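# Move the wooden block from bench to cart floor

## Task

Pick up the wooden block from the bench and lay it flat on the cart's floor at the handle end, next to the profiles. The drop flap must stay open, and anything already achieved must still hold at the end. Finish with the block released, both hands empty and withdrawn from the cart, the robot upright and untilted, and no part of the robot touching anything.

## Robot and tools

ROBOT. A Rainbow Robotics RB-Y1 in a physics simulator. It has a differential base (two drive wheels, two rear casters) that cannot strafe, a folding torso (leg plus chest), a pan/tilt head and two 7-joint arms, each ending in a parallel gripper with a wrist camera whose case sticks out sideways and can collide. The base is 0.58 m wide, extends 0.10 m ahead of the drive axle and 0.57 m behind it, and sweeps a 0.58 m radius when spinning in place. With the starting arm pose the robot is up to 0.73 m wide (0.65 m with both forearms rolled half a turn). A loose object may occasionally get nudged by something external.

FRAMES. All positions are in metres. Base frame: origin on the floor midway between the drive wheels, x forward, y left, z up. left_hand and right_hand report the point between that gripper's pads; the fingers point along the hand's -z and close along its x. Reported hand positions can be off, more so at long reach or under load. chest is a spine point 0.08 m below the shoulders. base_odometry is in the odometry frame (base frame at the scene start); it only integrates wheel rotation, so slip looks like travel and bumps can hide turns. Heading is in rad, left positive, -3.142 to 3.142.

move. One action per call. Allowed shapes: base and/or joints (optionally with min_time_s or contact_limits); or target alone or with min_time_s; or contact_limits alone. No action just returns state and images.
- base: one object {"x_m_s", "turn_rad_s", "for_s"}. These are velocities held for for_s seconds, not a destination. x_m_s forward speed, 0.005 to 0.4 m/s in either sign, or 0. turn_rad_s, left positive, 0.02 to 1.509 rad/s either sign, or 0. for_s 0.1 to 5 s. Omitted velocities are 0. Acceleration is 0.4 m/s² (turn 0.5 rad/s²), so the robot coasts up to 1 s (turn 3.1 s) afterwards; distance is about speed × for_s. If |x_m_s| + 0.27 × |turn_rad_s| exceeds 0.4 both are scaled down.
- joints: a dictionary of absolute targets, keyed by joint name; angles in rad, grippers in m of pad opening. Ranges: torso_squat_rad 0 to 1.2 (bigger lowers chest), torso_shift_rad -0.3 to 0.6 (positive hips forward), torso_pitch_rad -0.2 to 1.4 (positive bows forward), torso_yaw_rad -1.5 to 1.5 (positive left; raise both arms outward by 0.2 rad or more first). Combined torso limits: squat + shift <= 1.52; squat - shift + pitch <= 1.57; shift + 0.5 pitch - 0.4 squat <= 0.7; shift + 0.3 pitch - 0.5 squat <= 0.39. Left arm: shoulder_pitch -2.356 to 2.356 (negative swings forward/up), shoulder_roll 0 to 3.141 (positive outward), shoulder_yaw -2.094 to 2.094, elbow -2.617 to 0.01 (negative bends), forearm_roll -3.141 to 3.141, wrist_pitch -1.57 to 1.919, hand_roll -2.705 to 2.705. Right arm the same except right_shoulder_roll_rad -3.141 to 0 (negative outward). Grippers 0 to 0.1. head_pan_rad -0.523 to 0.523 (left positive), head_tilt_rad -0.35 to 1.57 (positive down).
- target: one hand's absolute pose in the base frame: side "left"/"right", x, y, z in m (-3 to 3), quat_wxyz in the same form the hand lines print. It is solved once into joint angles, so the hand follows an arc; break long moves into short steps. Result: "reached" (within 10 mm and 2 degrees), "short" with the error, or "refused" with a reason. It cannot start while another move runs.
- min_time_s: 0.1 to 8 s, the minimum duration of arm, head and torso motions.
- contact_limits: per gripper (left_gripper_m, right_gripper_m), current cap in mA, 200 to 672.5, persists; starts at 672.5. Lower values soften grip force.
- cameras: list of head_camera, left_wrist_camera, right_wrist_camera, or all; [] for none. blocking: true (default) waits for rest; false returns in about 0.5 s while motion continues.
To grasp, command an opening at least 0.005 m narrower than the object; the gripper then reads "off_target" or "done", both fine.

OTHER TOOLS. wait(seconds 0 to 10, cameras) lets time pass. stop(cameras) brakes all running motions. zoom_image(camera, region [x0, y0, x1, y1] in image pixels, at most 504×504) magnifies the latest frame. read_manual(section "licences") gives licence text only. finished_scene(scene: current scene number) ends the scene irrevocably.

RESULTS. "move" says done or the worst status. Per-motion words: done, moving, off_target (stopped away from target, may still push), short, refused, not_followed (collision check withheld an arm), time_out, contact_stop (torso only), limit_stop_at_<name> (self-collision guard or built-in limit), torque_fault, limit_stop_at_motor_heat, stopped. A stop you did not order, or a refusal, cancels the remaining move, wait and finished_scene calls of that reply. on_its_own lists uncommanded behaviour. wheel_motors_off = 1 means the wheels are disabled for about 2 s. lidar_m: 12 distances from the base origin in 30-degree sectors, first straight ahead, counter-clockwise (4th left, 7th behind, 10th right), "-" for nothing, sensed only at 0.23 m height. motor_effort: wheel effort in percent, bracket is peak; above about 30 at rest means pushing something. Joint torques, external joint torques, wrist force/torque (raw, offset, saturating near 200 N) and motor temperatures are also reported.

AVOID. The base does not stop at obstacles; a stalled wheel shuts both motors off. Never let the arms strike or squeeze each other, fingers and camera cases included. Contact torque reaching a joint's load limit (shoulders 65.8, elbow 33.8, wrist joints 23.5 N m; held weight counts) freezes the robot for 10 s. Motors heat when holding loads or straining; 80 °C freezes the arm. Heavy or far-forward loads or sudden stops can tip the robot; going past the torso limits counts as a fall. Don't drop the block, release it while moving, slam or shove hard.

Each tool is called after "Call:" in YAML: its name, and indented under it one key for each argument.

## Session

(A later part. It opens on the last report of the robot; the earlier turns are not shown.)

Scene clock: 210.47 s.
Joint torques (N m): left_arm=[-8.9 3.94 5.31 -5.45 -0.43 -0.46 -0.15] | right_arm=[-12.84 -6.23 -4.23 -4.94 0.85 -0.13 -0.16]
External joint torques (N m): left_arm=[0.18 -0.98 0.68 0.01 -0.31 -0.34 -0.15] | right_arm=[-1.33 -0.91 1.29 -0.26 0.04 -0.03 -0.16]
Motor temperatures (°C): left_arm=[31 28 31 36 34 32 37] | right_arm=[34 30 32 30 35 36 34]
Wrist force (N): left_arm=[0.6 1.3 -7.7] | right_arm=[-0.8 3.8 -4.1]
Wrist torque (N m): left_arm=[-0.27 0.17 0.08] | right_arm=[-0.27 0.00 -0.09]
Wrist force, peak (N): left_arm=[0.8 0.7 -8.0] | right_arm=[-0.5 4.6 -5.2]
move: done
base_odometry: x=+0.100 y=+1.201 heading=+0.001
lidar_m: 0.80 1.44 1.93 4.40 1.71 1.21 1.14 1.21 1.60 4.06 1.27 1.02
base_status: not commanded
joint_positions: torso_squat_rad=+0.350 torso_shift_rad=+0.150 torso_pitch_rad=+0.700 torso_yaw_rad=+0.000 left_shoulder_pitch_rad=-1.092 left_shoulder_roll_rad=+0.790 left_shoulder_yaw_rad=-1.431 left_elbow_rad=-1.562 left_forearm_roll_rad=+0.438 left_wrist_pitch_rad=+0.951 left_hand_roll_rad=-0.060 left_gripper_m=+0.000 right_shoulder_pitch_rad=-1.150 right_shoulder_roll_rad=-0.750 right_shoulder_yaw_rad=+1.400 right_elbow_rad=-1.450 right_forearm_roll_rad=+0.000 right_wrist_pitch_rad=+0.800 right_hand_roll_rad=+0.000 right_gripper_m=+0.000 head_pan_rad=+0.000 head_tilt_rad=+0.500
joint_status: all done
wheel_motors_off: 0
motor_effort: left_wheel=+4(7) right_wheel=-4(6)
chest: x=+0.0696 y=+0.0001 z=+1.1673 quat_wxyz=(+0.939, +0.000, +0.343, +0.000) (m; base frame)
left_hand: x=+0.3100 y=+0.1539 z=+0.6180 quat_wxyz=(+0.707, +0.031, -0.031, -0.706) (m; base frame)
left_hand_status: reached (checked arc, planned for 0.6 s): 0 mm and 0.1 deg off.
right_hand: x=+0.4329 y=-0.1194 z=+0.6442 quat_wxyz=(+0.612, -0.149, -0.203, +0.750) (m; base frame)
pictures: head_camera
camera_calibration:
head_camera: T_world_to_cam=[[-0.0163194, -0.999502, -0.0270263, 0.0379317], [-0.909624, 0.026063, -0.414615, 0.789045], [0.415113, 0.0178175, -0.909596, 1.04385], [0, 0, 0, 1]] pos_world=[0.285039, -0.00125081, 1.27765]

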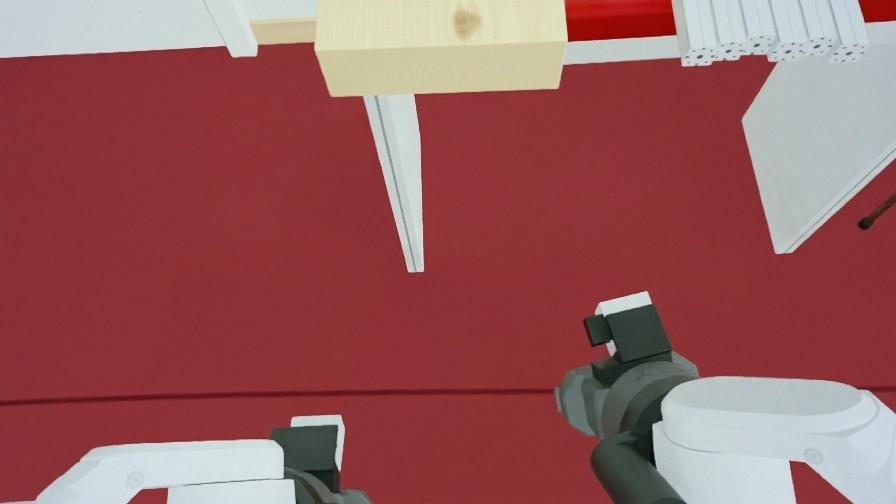

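Call:
move:
  target: {"side":"left","x":0.31,"y":0.154,"z":0.588,"quat_wxyz":[0.706,0.0308,-0.0308,-0.706]}
  cameras: []

Call:
move:
  target: {"side":"right","x":0.31,"y":-0.083,"z":0.588,"quat_wxyz":[0.706,-0.0308,-0.0308,0.706]}
  cameras: ["head_camera"]

Call:
move:
  target: {"side":"left","x":0.31,"y":0.154,"z":0.64,"quat_wxyz":[0.706,0.0308,-0.0308,-0.706]}
  cameras: []

Call:
move:
  target: {"side":"right","x":0.31,"y":-0.083,"z":0.64,"quat_wxyz":[0.706,-0.0308,-0.0308,0.706]}
  cameras: []

Call:
move:
  target: {"side":"left","x":0.31,"y":0.154,"z":0.69,"quat_wxyz":[0.706,0.0308,-0.0308,-0.706]}
  cameras: []

Call:
move:
  target: {"side":"right","x":0.31,"y":-0.083,"z":0.69,"quat_wxyz":[0.706,-0.0308,-0.0308,0.706]}
  cameras: []

Call:
move:
  target: {"side":"left","x":0.31,"y":0.154,"z":0.74,"quat_wxyz":[0.706,0.0308,-0.0308,-0.706]}
  cameras: []

Call:
move:
  target: {"side":"right","x":0.31,"y":-0.083,"z":0.74,"quat_wxyz":[0.706,-0.0308,-0.0308,0.706]}
  cameras: []

Call:
move:
  target: {"side":"left","x":0.31,"y":0.154,"z":0.795,"quat_wxyz":[0.706,0.0308,-0.0308,-0.706]}
  cameras: []

Call:
move:
  target: {"side":"right","x":0.31,"y":-0.083,"z":0.795,"quat_wxyz":[0.706,-0.0308,-0.0308,0.706]}
  cameras: ["head_camera"]

Scene clock: 216.90 s.
Joint torques (N m): left_arm=[-8.33 3.54 4.76 -4.24 -0.1 -0.32 -0.25] | right_arm=[-12.09 -5.87 -4.58 -4.82 0.91 -0.05 -0.23]
External joint torques (N m): left_arm=[0.7 -0.85 0.56 0.71 0 -0.18 -0.25] | right_arm=[-0.58 -0.54 0.94 -0.14 0.11 0.05 -0.23]
Motor temperatures (°C): left_arm=[31 28 31 36 34 32 37] | right_arm=[34 30 32 30 35 36 34]
Wrist force (N): left_arm=[0.8 0.7 -8.0] | right_arm=[0.1 4.0 -5.2]
Wrist torque (N m): left_arm=[-0.28 0.21 0.10] | right_arm=[-0.27 0.09 -0.09]
Wrist force, peak (N): left_arm=[0.2 1.4 -8.4] | right_arm=[-1.1 4.4 -5.0]
move: done
base_odometry: x=+0.100 y=+1.201 heading=+0.001
lidar_m: 0.79 1.44 1.94 4.41 1.70 1.20 1.14 1.20 1.62 4.06 1.27 1.00
base_status: not commanded
joint_positions: torso_squat_rad=+0.350 torso_shift_rad=+0.150 torso_pitch_rad=+0.700 torso_yaw_rad=+0.000 left_shoulder_pitch_rad=-1.077 left_shoulder_roll_rad=+0.711 left_shoulder_yaw_rad=-1.439 left_elbow_rad=-1.391 left_forearm_roll_rad=+0.435 left_wrist_pitch_rad=+0.858 left_hand_roll_rad=-0.093 left_gripper_m=+0.000 right_shoulder_pitch_rad=-1.150 right_shoulder_roll_rad=-0.750 right_shoulder_yaw_rad=+1.400 right_elbow_rad=-1.450 right_forearm_roll_rad=+0.000 right_wrist_pitch_rad=+0.800 right_hand_roll_rad=+0.000 right_gripper_m=+0.000 head_pan_rad=+0.000 head_tilt_rad=+0.500
joint_status: all done
wheel_motors_off: 0
motor_effort: left_wheel=+3(8) right_wheel=-5(5)
chest: x=+0.0696 y=+0.0001 z=+1.1673 quat_wxyz=(+0.939, +0.000, +0.343, +0.000) (m; base frame)
left_hand: x=+0.3099 y=+0.1540 z=+0.5887 quat_wxyz=(+0.706, +0.031, -0.031, -0.706) (m; base frame)
left_hand_status: reached (checked arc, planned for 0.5 s): 1 mm and 0.0 deg off.
right_hand: x=+0.4330 y=-0.1194 z=+0.6442 quat_wxyz=(+0.612, -0.149, -0.203, +0.750) (m; base frame)
pictures: none
No camera images: "cameras" was empty.

Scene clock: 217.83 s.
Joint torques (N m): left_arm=[-8.63 3.04 4.92 -4.57 -0.26 -0.31 -0.08] | right_arm=[-10.1 -1.6 -3.9 -4.77 0.45 -0.16 0.05]
External joint torques (N m): left_arm=[0.4 -1.34 0.72 0.39 -0.15 -0.18 -0.08] | right_arm=[0.07 -0.27 0.19 0.28 0.12 -0.09 0.05]
Motor temperatures (°C): left_arm=[31 28 31 36 34 32 37] | right_arm=[34 30 32 30 35 36 34]
Wrist force (N): left_arm=[0.7 1.1 -7.6] | right_arm=[-0.8 1.3 -4.6]
Wrist torque (N m): left_arm=[-0.32 0.19 0.04] | right_arm=[-0.09 0.04 -0.10]
Wrist force, peak (N): left_arm=[1.2 0.8 -8.1] | right_arm=[-1.6 3.4 -5.7]
move: done
base_odometry: x=+0.100 y=+1.201 heading=+0.001
lidar_m: 0.80 1.44 1.93 4.40 1.69 1.19 1.15 1.20 1.60 4.05 1.26 1.01
base_status: not commanded
joint_positions: torso_squat_rad=+0.350 torso_shift_rad=+0.150 torso_pitch_rad=+0.700 torso_yaw_rad=+0.000 left_shoulder_pitch_rad=-1.077 left_shoulder_roll_rad=+0.711 left_shoulder_yaw_rad=-1.439 left_elbow_rad=-1.391 left_forearm_roll_rad=+0.435 left_wrist_pitch_rad=+0.858 left_hand_roll_rad=-0.093 left_gripper_m=+0.000 right_shoulder_pitch_rad=-1.124 right_shoulder_roll_rad=-0.511 right_shoulder_yaw_rad=+1.427 right_elbow_rad=-1.274 right_forearm_roll_rad=-0.437 right_wrist_pitch_rad=+0.949 right_hand_roll_rad=+0.078 right_gripper_m=+0.000 head_pan_rad=+0.000 head_tilt_rad=+0.500
joint_status: all done
wheel_motors_off: 0
motor_effort: left_wheel=+5(5) right_wheel=-4(6)
chest: x=+0.0696 y=+0.0001 z=+1.1673 quat_wxyz=(+0.939, +0.000, +0.343, +0.000) (m; base frame)
left_hand: x=+0.3099 y=+0.1541 z=+0.5887 quat_wxyz=(+0.706, +0.031, -0.031, -0.706) (m; base frame)
right_hand: x=+0.3099 y=-0.0828 z=+0.5881 quat_wxyz=(+0.706, -0.031, -0.031, +0.706) (m; base frame)
right_hand_status: reached (checked arc, planned for 0.6 s): 0 mm and 0.0 deg off.
pictures: head_camera
camera_calibration:
head_camera: T_world_to_cam=[[-0.0162242, -0.999504, -0.0269847, 0.037951], [-0.909625, 0.0259591, -0.414619, 0.789048], [0.415114, 0.0178191, -0.909595, 1.04384], [0, 0, 0, 1]] pos_world=[0.28504, -0.00115113, 1.27765]

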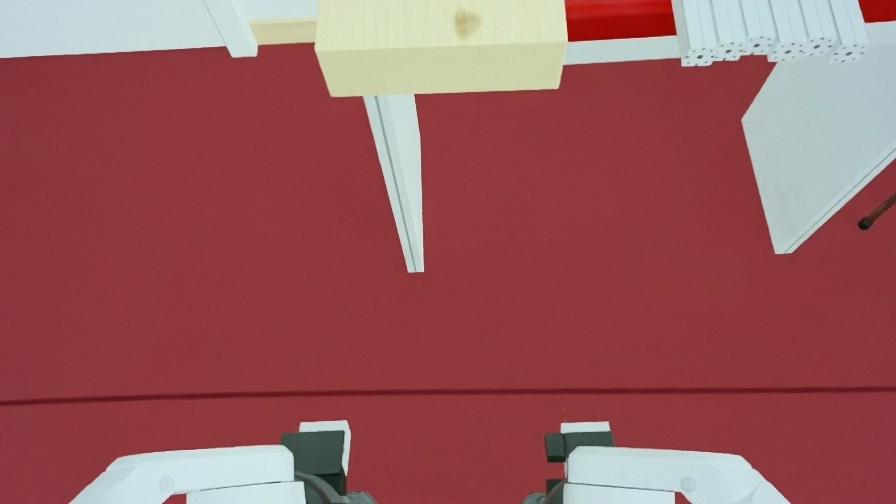

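Scene clock: 218.77 s.
Joint torques (N m): left_arm=[-8.74 3.32 6.11 -5.85 -0.12 -0.54 0.14] | right_arm=[-10.34 -1.67 -3.69 -5.42 0.43 0.02 0]
External joint torques (N m): left_arm=[0.4 -1.94 1.2 -0.09 0.01 -0.42 0.14] | right_arm=[-0.17 -0.33 0.4 -0.37 0.1 0.1 0]
Motor temperatures (°C): left_arm=[31 28 31 36 34 32 37] | right_arm=[34 30 32 30 35 36 34]
Wrist force (N): left_arm=[0.8 0.4 -7.6] | right_arm=[-0.6 1.6 -4.9]
Wrist torque (N m): left_arm=[-0.23 0.16 0.10] | right_arm=[-0.14 0.02 -0.08]
Wrist force, peak (N): left_arm=[0.0 0.3 -8.6] | right_arm=[-0.4 1.6 -5.9]
move: done
base_odometry: x=+0.100 y=+1.201 heading=+0.001
lidar_m: 0.80 1.45 1.92 4.40 1.69 1.20 1.15 1.20 1.60 4.07 1.28 1.01
base_status: not commanded
joint_positions: torso_squat_rad=+0.350 torso_shift_rad=+0.150 torso_pitch_rad=+0.700 torso_yaw_rad=+0.000 left_shoulder_pitch_rad=-1.107 left_shoulder_roll_rad=+0.844 left_shoulder_yaw_rad=-1.425 left_elbow_rad=-1.677 left_forearm_roll_rad=+0.449 left_wrist_pitch_rad=+1.014 left_hand_roll_rad=-0.040 left_gripper_m=+0.000 right_shoulder_pitch_rad=-1.124 right_shoulder_roll_rad=-0.511 right_shoulder_yaw_rad=+1.427 right_elbow_rad=-1.274 right_forearm_roll_rad=-0.437 right_wrist_pitch_rad=+0.949 right_hand_roll_rad=+0.078 right_gripper_m=+0.000 head_pan_rad=+0.000 head_tilt_rad=+0.500
joint_status: all done
wheel_motors_off: 0
motor_effort: left_wheel=+4(5) right_wheel=-3(6)
chest: x=+0.0696 y=+0.0001 z=+1.1673 quat_wxyz=(+0.939, +0.000, +0.343, +0.000) (m; base frame)
left_hand: x=+0.3101 y=+0.1541 z=+0.6400 quat_wxyz=(+0.706, +0.031, -0.031, -0.706) (m; base frame)
left_hand_status: reached (checked arc, planned for 0.6 s): 0 mm and 0.0 deg off.
right_hand: x=+0.3099 y=-0.0829 z=+0.5881 quat_wxyz=(+0.706, -0.031, -0.031, +0.706) (m; base frame)
pictures: none
No camera images: "cameras" was empty.

Scene clock: 219.77 s.
Joint torques (N m): left_arm=[-8.76 3.96 6.04 -5.65 -0.15 -0.4 0.16] | right_arm=[-11.11 -2.47 -5.67 -6.41 0.08 -0.07 -0.16]
External joint torques (N m): left_arm=[0.38 -1.31 1.14 0.1 -0.03 -0.28 0.15] | right_arm=[-0.72 -0.13 -0.72 -0.59 -0.29 -0.01 -0.16]
Motor temperatures (°C): left_arm=[31 28 31 36 34 32 37] | right_arm=[34 30 32 30 35 36 34]
Wrist force (N): left_arm=[1.1 0.9 -7.9] | right_arm=[-1.1 1.6 -5.4]
Wrist torque (N m): left_arm=[-0.27 0.17 0.07] | right_arm=[-0.15 -0.04 -0.09]
Wrist force, peak (N): left_arm=[0.0 0.8 -8.4] | right_arm=[-2.2 2.2 -5.5]
move: done
base_odometry: x=+0.100 y=+1.201 heading=+0.001
lidar_m: 0.79 1.45 1.92 4.39 1.69 1.20 1.14 1.20 1.61 4.05 1.28 1.03
base_status: not commanded
joint_positions: torso_squat_rad=+0.350 torso_shift_rad=+0.150 torso_pitch_rad=+0.700 torso_yaw_rad=+0.000 left_shoulder_pitch_rad=-1.107 left_shoulder_roll_rad=+0.844 left_shoulder_yaw_rad=-1.425 left_elbow_rad=-1.677 left_forearm_roll_rad=+0.449 left_wrist_pitch_rad=+1.014 left_hand_roll_rad=-0.040 left_gripper_m=+0.000 right_shoulder_pitch_rad=-1.158 right_shoulder_roll_rad=-0.636 right_shoulder_yaw_rad=+1.414 right_elbow_rad=-1.575 right_forearm_roll_rad=-0.454 right_wrist_pitch_rad=+1.125 right_hand_roll_rad=+0.016 right_gripper_m=+0.000 head_pan_rad=+0.000 head_tilt_rad=+0.500
joint_status: all done
wheel_motors_off: 0
motor_effort: left_wheel=+4(5) right_wheel=-5(7)
chest: x=+0.0696 y=+0.0001 z=+1.1674 quat_wxyz=(+0.939, +0.000, +0.343, +0.000) (m; base frame)
left_hand: x=+0.3101 y=+0.1540 z=+0.6400 quat_wxyz=(+0.706, +0.031, -0.031, -0.706) (m; base frame)
right_hand: x=+0.3099 y=-0.0830 z=+0.6399 quat_wxyz=(+0.706, -0.031, -0.031, +0.706) (m; base frame)
right_hand_status: reached (checked arc, planned for 0.6 s): 0 mm and 0.0 deg off.
pictures: none
No camera images: "cameras" was empty.

Scene clock: 220.63 s.
Joint torques (N m): left_arm=[-8.83 4.2 6.76 -6.04 -0.13 -0.43 0.15] | right_arm=[-11.06 -2.12 -5.47 -6.31 0.18 -0.21 -0.1]
External joint torques (N m): left_arm=[0.43 -1.67 1.34 0.17 0 -0.32 0.15] | right_arm=[-0.66 0.22 -0.52 -0.49 -0.18 -0.15 -0.1]
Motor temperatures (°C): left_arm=[31 28 31 36 34 32 37] | right_arm=[34 30 32 30 35 36 34]
Wrist force (N): left_arm=[0.3 1.0 -6.9] | right_arm=[-0.9 1.4 -4.9]
Wrist torque (N m): left_arm=[-0.29 0.11 0.08] | right_arm=[-0.11 0.00 -0.05]
Wrist force, peak (N): left_arm=[0.6 1.2 -8.5] | right_arm=[-0.4 2.7 -5.3]
move: done
base_odometry: x=+0.100 y=+1.201 heading=+0.001
lidar_m: 0.80 1.45 1.95 4.40 1.69 1.20 1.14 1.19 1.61 4.06 1.27 1.02
base_status: not commanded
joint_positions: torso_squat_rad=+0.350 torso_shift_rad=+0.150 torso_pitch_rad=+0.700 torso_yaw_rad=+0.000 left_shoulder_pitch_rad=-1.144 left_shoulder_roll_rad=+0.948 left_shoulder_yaw_rad=-1.404 left_elbow_rad=-1.907 left_forearm_roll_rad=+0.487 left_wrist_pitch_rad=+1.145 left_hand_roll_rad=-0.003 left_gripper_m=+0.000 right_shoulder_pitch_rad=-1.158 right_shoulder_roll_rad=-0.636 right_shoulder_yaw_rad=+1.414 right_elbow_rad=-1.575 right_forearm_roll_rad=-0.454 right_wrist_pitch_rad=+1.125 right_hand_roll_rad=+0.016 right_gripper_m=+0.000 head_pan_rad=+0.000 head_tilt_rad=+0.500
joint_status: all done
wheel_motors_off: 0
motor_effort: left_wheel=+4(5) right_wheel=-4(6)
chest: x=+0.0696 y=+0.0001 z=+1.1674 quat_wxyz=(+0.939, +0.000, +0.343, +0.000) (m; base frame)
left_hand: x=+0.3101 y=+0.1540 z=+0.6892 quat_wxyz=(+0.706, +0.031, -0.031, -0.707) (m; base frame)
left_hand_status: reached (checked arc, planned for 0.6 s): 1 mm and 0.0 deg off.
right_hand: x=+0.3099 y=-0.0830 z=+0.6399 quat_wxyz=(+0.706, -0.031, -0.031, +0.706) (m; base frame)
pictures: none
No camera images: "cameras" was empty.

Scene clock: 221.50 s.
Joint torques (N m): left_arm=[-8.66 4.17 6.72 -5.93 0 -0.47 0.11] | right_arm=[-12.02 -3.23 -6.71 -6.83 0.08 -0.17 -0.14]
External joint torques (N m): left_arm=[0.6 -1.7 1.3 0.28 0.13 -0.36 0.11] | right_arm=[-1.37 -0.22 -1.15 -0.61 -0.3 -0.12 -0.14]
Motor temperatures (°C): left_arm=[31 28 31 36 34 32 37] | right_arm=[34 30 32 30 35 36 34]
Wrist force (N): left_arm=[0.4 1.2 -7.2] | right_arm=[-0.5 1.8 -5.3]
Wrist torque (N m): left_arm=[-0.30 0.17 0.08] | right_arm=[-0.15 0.03 -0.07]
Wrist force, peak (N): left_arm=[0.9 1.4 -8.3] | right_arm=[-1.1 1.8 -6.2]
move: done
base_odometry: x=+0.100 y=+1.201 heading=+0.001
lidar_m: 0.79 1.44 1.93 4.41 1.68 1.21 1.14 1.21 1.60 4.06 1.28 1.02
base_status: not commanded
joint_positions: torso_squat_rad=+0.350 torso_shift_rad=+0.150 torso_pitch_rad=+0.700 torso_yaw_rad=+0.000 left_shoulder_pitch_rad=-1.144 left_shoulder_roll_rad=+0.948 left_shoulder_yaw_rad=-1.404 left_elbow_rad=-1.907 left_forearm_roll_rad=+0.487 left_wrist_pitch_rad=+1.145 left_hand_roll_rad=-0.003 left_gripper_m=+0.000 right_shoulder_pitch_rad=-1.197 right_shoulder_roll_rad=-0.723 right_shoulder_yaw_rad=+1.391 right_elbow_rad=-1.805 right_forearm_roll_rad=-0.493 right_wrist_pitch_rad=+1.273 right_hand_roll_rad=-0.028 right_gripper_m=+0.000 head_pan_rad=+0.000 head_tilt_rad=+0.500
joint_status: all done
wheel_motors_off: 0
motor_effort: left_wheel=+4(5) right_wheel=-5(7)
chest: x=+0.0696 y=+0.0001 z=+1.1673 quat_wxyz=(+0.939, +0.000, +0.343, +0.000) (m; base frame)
left_hand: x=+0.3101 y=+0.1539 z=+0.6892 quat_wxyz=(+0.706, +0.031, -0.031, -0.707) (m; base frame)
right_hand: x=+0.3100 y=-0.0828 z=+0.6890 quat_wxyz=(+0.706, -0.031, -0.031, +0.707) (m; base frame)
right_hand_status: reached (checked arc, planned for 0.6 s): 1 mm and 0.0 deg off.
pictures: none
No camera images: "cameras" was empty.

Scene clock: 222.37 s.
Joint torques (N m): left_arm=[-8.78 4.69 7.29 -6.12 -0.2 -0.43 0.19] | right_arm=[-11.61 -3.56 -6.48 -6.7 0.24 -0.09 -0.24]
External joint torques (N m): left_arm=[0.62 -1.62 1.47 0.26 -0.06 -0.33 0.19] | right_arm=[-0.96 -0.55 -0.92 -0.48 -0.15 -0.04 -0.24]
Motor temperatures (°C): left_arm=[31 28 31 36 34 32 37] | right_arm=[34 30 32 30 35 36 34]
Wrist force (N): left_arm=[0.5 0.8 -7.9] | right_arm=[-0.8 2.1 -5.3]
Wrist torque (N m): left_arm=[-0.30 0.18 0.07] | right_arm=[-0.19 0.00 -0.06]
Wrist force, peak (N): left_arm=[1.5 -0.4 -8.4] | right_arm=[-1.0 1.9 -6.0]
move: done
base_odometry: x=+0.100 y=+1.201 heading=+0.001
lidar_m: 0.79 1.44 1.93 4.40 1.69 1.20 1.14 1.20 1.61 4.06 1.28 1.03
base_status: not commanded
joint_positions: torso_squat_rad=+0.350 torso_shift_rad=+0.150 torso_pitch_rad=+0.700 torso_yaw_rad=+0.000 left_shoulder_pitch_rad=-1.190 left_shoulder_roll_rad=+1.039 left_shoulder_yaw_rad=-1.371 left_elbow_rad=-2.112 left_forearm_roll_rad=+0.547 left_wrist_pitch_rad=+1.266 left_hand_roll_rad=+0.031 left_gripper_m=+0.000 right_shoulder_pitch_rad=-1.197 right_shoulder_roll_rad=-0.723 right_shoulder_yaw_rad=+1.391 right_elbow_rad=-1.805 right_forearm_roll_rad=-0.493 right_wrist_pitch_rad=+1.273 right_hand_roll_rad=-0.028 right_gripper_m=+0.000 head_pan_rad=+0.000 head_tilt_rad=+0.500
joint_status: all done
wheel_motors_off: 0
motor_effort: left_wheel=+3(6) right_wheel=-4(6)
chest: x=+0.0696 y=+0.0001 z=+1.1673 quat_wxyz=(+0.939, +0.000, +0.343, +0.000) (m; base frame)
left_hand: x=+0.3101 y=+0.1540 z=+0.7395 quat_wxyz=(+0.706, +0.031, -0.031, -0.707) (m; base frame)
left_hand_status: reached (checked arc, planned for 0.5 s): 1 mm and 0.0 deg off.
right_hand: x=+0.3100 y=-0.0828 z=+0.6890 quat_wxyz=(+0.706, -0.031, -0.031, +0.707) (m; base frame)
pictures: none
No camera images: "cameras" was empty.

Scene clock: 223.20 s.
Joint torques (N m): left_arm=[-8.74 4.81 7.26 -6.12 -0.14 -0.42 0.08] | right_arm=[-12.1 -3.79 -6.96 -6.69 0.12 -0.02 -0.22]
External joint torques (N m): left_arm=[0.65 -1.51 1.43 0.26 0 -0.32 0.07] | right_arm=[-1.16 -0.28 -0.91 -0.35 -0.28 0.02 -0.22]
Motor temperatures (°C): left_arm=[31 28 31 36 34 32 37] | right_arm=[34 30 32 30 35 36 34]
Wrist force (N): left_arm=[0.3 1.1 -8.2] | right_arm=[-0.6 1.5 -5.1]
Wrist torque (N m): left_arm=[-0.33 0.12 0.08] | right_arm=[-0.12 0.02 -0.07]
Wrist force, peak (N): left_arm=[0.4 1.1 -8.5] | right_arm=[-0.5 3.1 -6.3]
move: done
base_odometry: x=+0.100 y=+1.201 heading=+0.001
lidar_m: 0.80 1.44 1.92 4.41 1.68 1.19 1.14 1.20 1.61 4.06 1.28 1.01
base_status: not commanded
joint_positions: torso_squat_rad=+0.350 torso_shift_rad=+0.150 torso_pitch_rad=+0.700 torso_yaw_rad=+0.000 left_shoulder_pitch_rad=-1.190 left_shoulder_roll_rad=+1.039 left_shoulder_yaw_rad=-1.371 left_elbow_rad=-2.112 left_forearm_roll_rad=+0.547 left_wrist_pitch_rad=+1.266 left_hand_roll_rad=+0.031 left_gripper_m=+0.000 right_shoulder_pitch_rad=-1.245 right_shoulder_roll_rad=-0.792 right_shoulder_yaw_rad=+1.354 right_elbow_rad=-2.007 right_forearm_roll_rad=-0.555 right_wrist_pitch_rad=+1.413 right_hand_roll_rad=-0.072 right_gripper_m=+0.000 head_pan_rad=+0.000 head_tilt_rad=+0.500
joint_status: all done
wheel_motors_off: 0
motor_effort: left_wheel=+3(4) right_wheel=-4(7)
chest: x=+0.0696 y=+0.0001 z=+1.1673 quat_wxyz=(+0.939, +0.000, +0.343, +0.000) (m; base frame)
left_hand: x=+0.3101 y=+0.1540 z=+0.7395 quat_wxyz=(+0.706, +0.031, -0.031, -0.707) (m; base frame)
right_hand: x=+0.3099 y=-0.0829 z=+0.7393 quat_wxyz=(+0.706, -0.031, -0.031, +0.707) (m; base frame)
right_hand_status: reached (checked arc, planned for 0.5 s): 1 mm and 0.1 deg off.
pictures: none
No camera images: "cameras" was empty.

Scene clock: 224.03 s.
Joint torques (N m): left_arm=[-9.06 4.99 7.31 -5.86 -0.17 -0.43 0.07] | right_arm=[-12.19 -3.88 -6.98 -6.89 0.28 -0.05 -0.24]
External joint torques (N m): left_arm=[0.52 -1.64 1.14 0.35 -0.01 -0.34 0.07] | right_arm=[-1.25 -0.38 -0.93 -0.54 -0.12 -0.01 -0.24]
Motor temperatures (°C): left_arm=[31 28 31 36 34 32 37] | right_arm=[34 30 32 30 35 36 34]
Wrist force (N): left_arm=[0.5 1.2 -8.2] | right_arm=[-0.7 1.6 -5.2]
Wrist torque (N m): left_arm=[-0.32 0.13 0.07] | right_arm=[-0.13 -0.01 -0.09]
Wrist force, peak (N): left_arm=[0.1 1.9 -8.2] | right_arm=[-0.9 2.1 -5.7]
move: done
base_odometry: x=+0.100 y=+1.201 heading=+0.001
lidar_m: 0.79 1.45 1.93 4.40 1.70 1.20 1.15 1.20 1.60 4.07 1.27 1.03
base_status: not commanded
joint_positions: torso_squat_rad=+0.350 torso_shift_rad=+0.150 torso_pitch_rad=+0.700 torso_yaw_rad=+0.000 left_shoulder_pitch_rad=-1.253 left_shoulder_roll_rad=+1.123 left_shoulder_yaw_rad=-1.319 left_elbow_rad=-2.306 left_forearm_roll_rad=+0.646 left_wrist_pitch_rad=+1.389 left_hand_roll_rad=+0.070 left_gripper_m=+0.000 right_shoulder_pitch_rad=-1.245 right_shoulder_roll_rad=-0.792 right_shoulder_yaw_rad=+1.354 right_elbow_rad=-2.007 right_forearm_roll_rad=-0.555 right_wrist_pitch_rad=+1.413 right_hand_roll_rad=-0.072 right_gripper_m=+0.000 head_pan_rad=+0.000 head_tilt_rad=+0.500
joint_status: all done
wheel_motors_off: 0
motor_effort: left_wheel=+4(7) right_wheel=-4(6)
chest: x=+0.0696 y=+0.0001 z=+1.1673 quat_wxyz=(+0.939, +0.000, +0.343, +0.000) (m; base frame)
left_hand: x=+0.3100 y=+0.1540 z=+0.7944 quat_wxyz=(+0.706, +0.031, -0.031, -0.707) (m; base frame)
left_hand_status: reached (checked arc, planned for 0.5 s): 1 mm and 0.1 deg off.
right_hand: x=+0.3099 y=-0.0829 z=+0.7393 quat_wxyz=(+0.706, -0.031, -0.031, +0.707) (m; base frame)
pictures: none
No camera images: "cameras" was empty.

Scene clock: 224.90 s.
Joint torques (N m): left_arm=[-8.83 5.09 7.45 -5.88 -0.18 -0.44 0.1] | right_arm=[-11.91 -4.5 -7.09 -6.51 0.36 -0.07 -0.04]
External joint torques (N m): left_arm=[0.75 -1.54 1.27 0.32 -0.03 -0.35 0.09] | right_arm=[-0.6 -0.61 -0.62 -0.39 -0.04 -0.03 -0.04]
Motor temperatures (°C): left_arm=[31 28 32 36 34 32 37] | right_arm=[34 30 32 30 35 36 34]
Wrist force (N): left_arm=[0.8 0.7 -7.3] | right_arm=[-0.6 1.6 -5.2]
Wrist torque (N m): left_arm=[-0.26 0.18 0.07] | right_arm=[-0.13 0.01 -0.07]
Wrist force, peak (N): left_arm=[0.4 1.1 -8.4] | right_arm=[-0.1 3.2 -6.9]
move: done
base_odometry: x=+0.100 y=+1.201 heading=+0.001
lidar_m: 0.80 1.45 1.94 4.40 1.68 1.20 1.14 1.20 1.60 4.07 1.27 1.02
base_status: not commanded
joint_positions: torso_squat_rad=+0.350 torso_shift_rad=+0.150 torso_pitch_rad=+0.700 torso_yaw_rad=+0.000 left_shoulder_pitch_rad=-1.253 left_shoulder_roll_rad=+1.123 left_shoulder_yaw_rad=-1.319 left_elbow_rad=-2.306 left_forearm_roll_rad=+0.646 left_wrist_pitch_rad=+1.389 left_hand_roll_rad=+0.070 left_gripper_m=+0.000 right_shoulder_pitch_rad=-1.308 right_shoulder_roll_rad=-0.846 right_shoulder_yaw_rad=+1.296 right_elbow_rad=-2.194 right_forearm_roll_rad=-0.652 right_wrist_pitch_rad=+1.559 right_hand_roll_rad=-0.123 right_gripper_m=+0.000 head_pan_rad=+0.000 head_tilt_rad=+0.500
joint_status: all done
wheel_motors_off: 0
motor_effort: left_wheel=+4(4) right_wheel=-4(5)
chest: x=+0.0696 y=+0.0001 z=+1.1673 quat_wxyz=(+0.939, +0.000, +0.343, +0.000) (m; base frame)
left_hand: x=+0.3100 y=+0.1540 z=+0.7944 quat_wxyz=(+0.706, +0.031, -0.031, -0.707) (m; base frame)
right_hand: x=+0.3099 y=-0.0829 z=+0.7944 quat_wxyz=(+0.706, -0.031, -0.031, +0.707) (m; base frame)
right_hand_status: reached (checked arc, planned for 0.5 s): 1 mm and 0.1 deg off.
pictures: head_camera
camera_calibration:
head_camera: T_world_to_cam=[[-0.0163194, -0.999502, -0.0270263, 0.0379317], [-0.909624, 0.026063, -0.414615, 0.789045], [0.415113, 0.0178175, -0.909596, 1.04385], [0, 0, 0, 1]] pos_world=[0.285039, -0.00125081, 1.27765]

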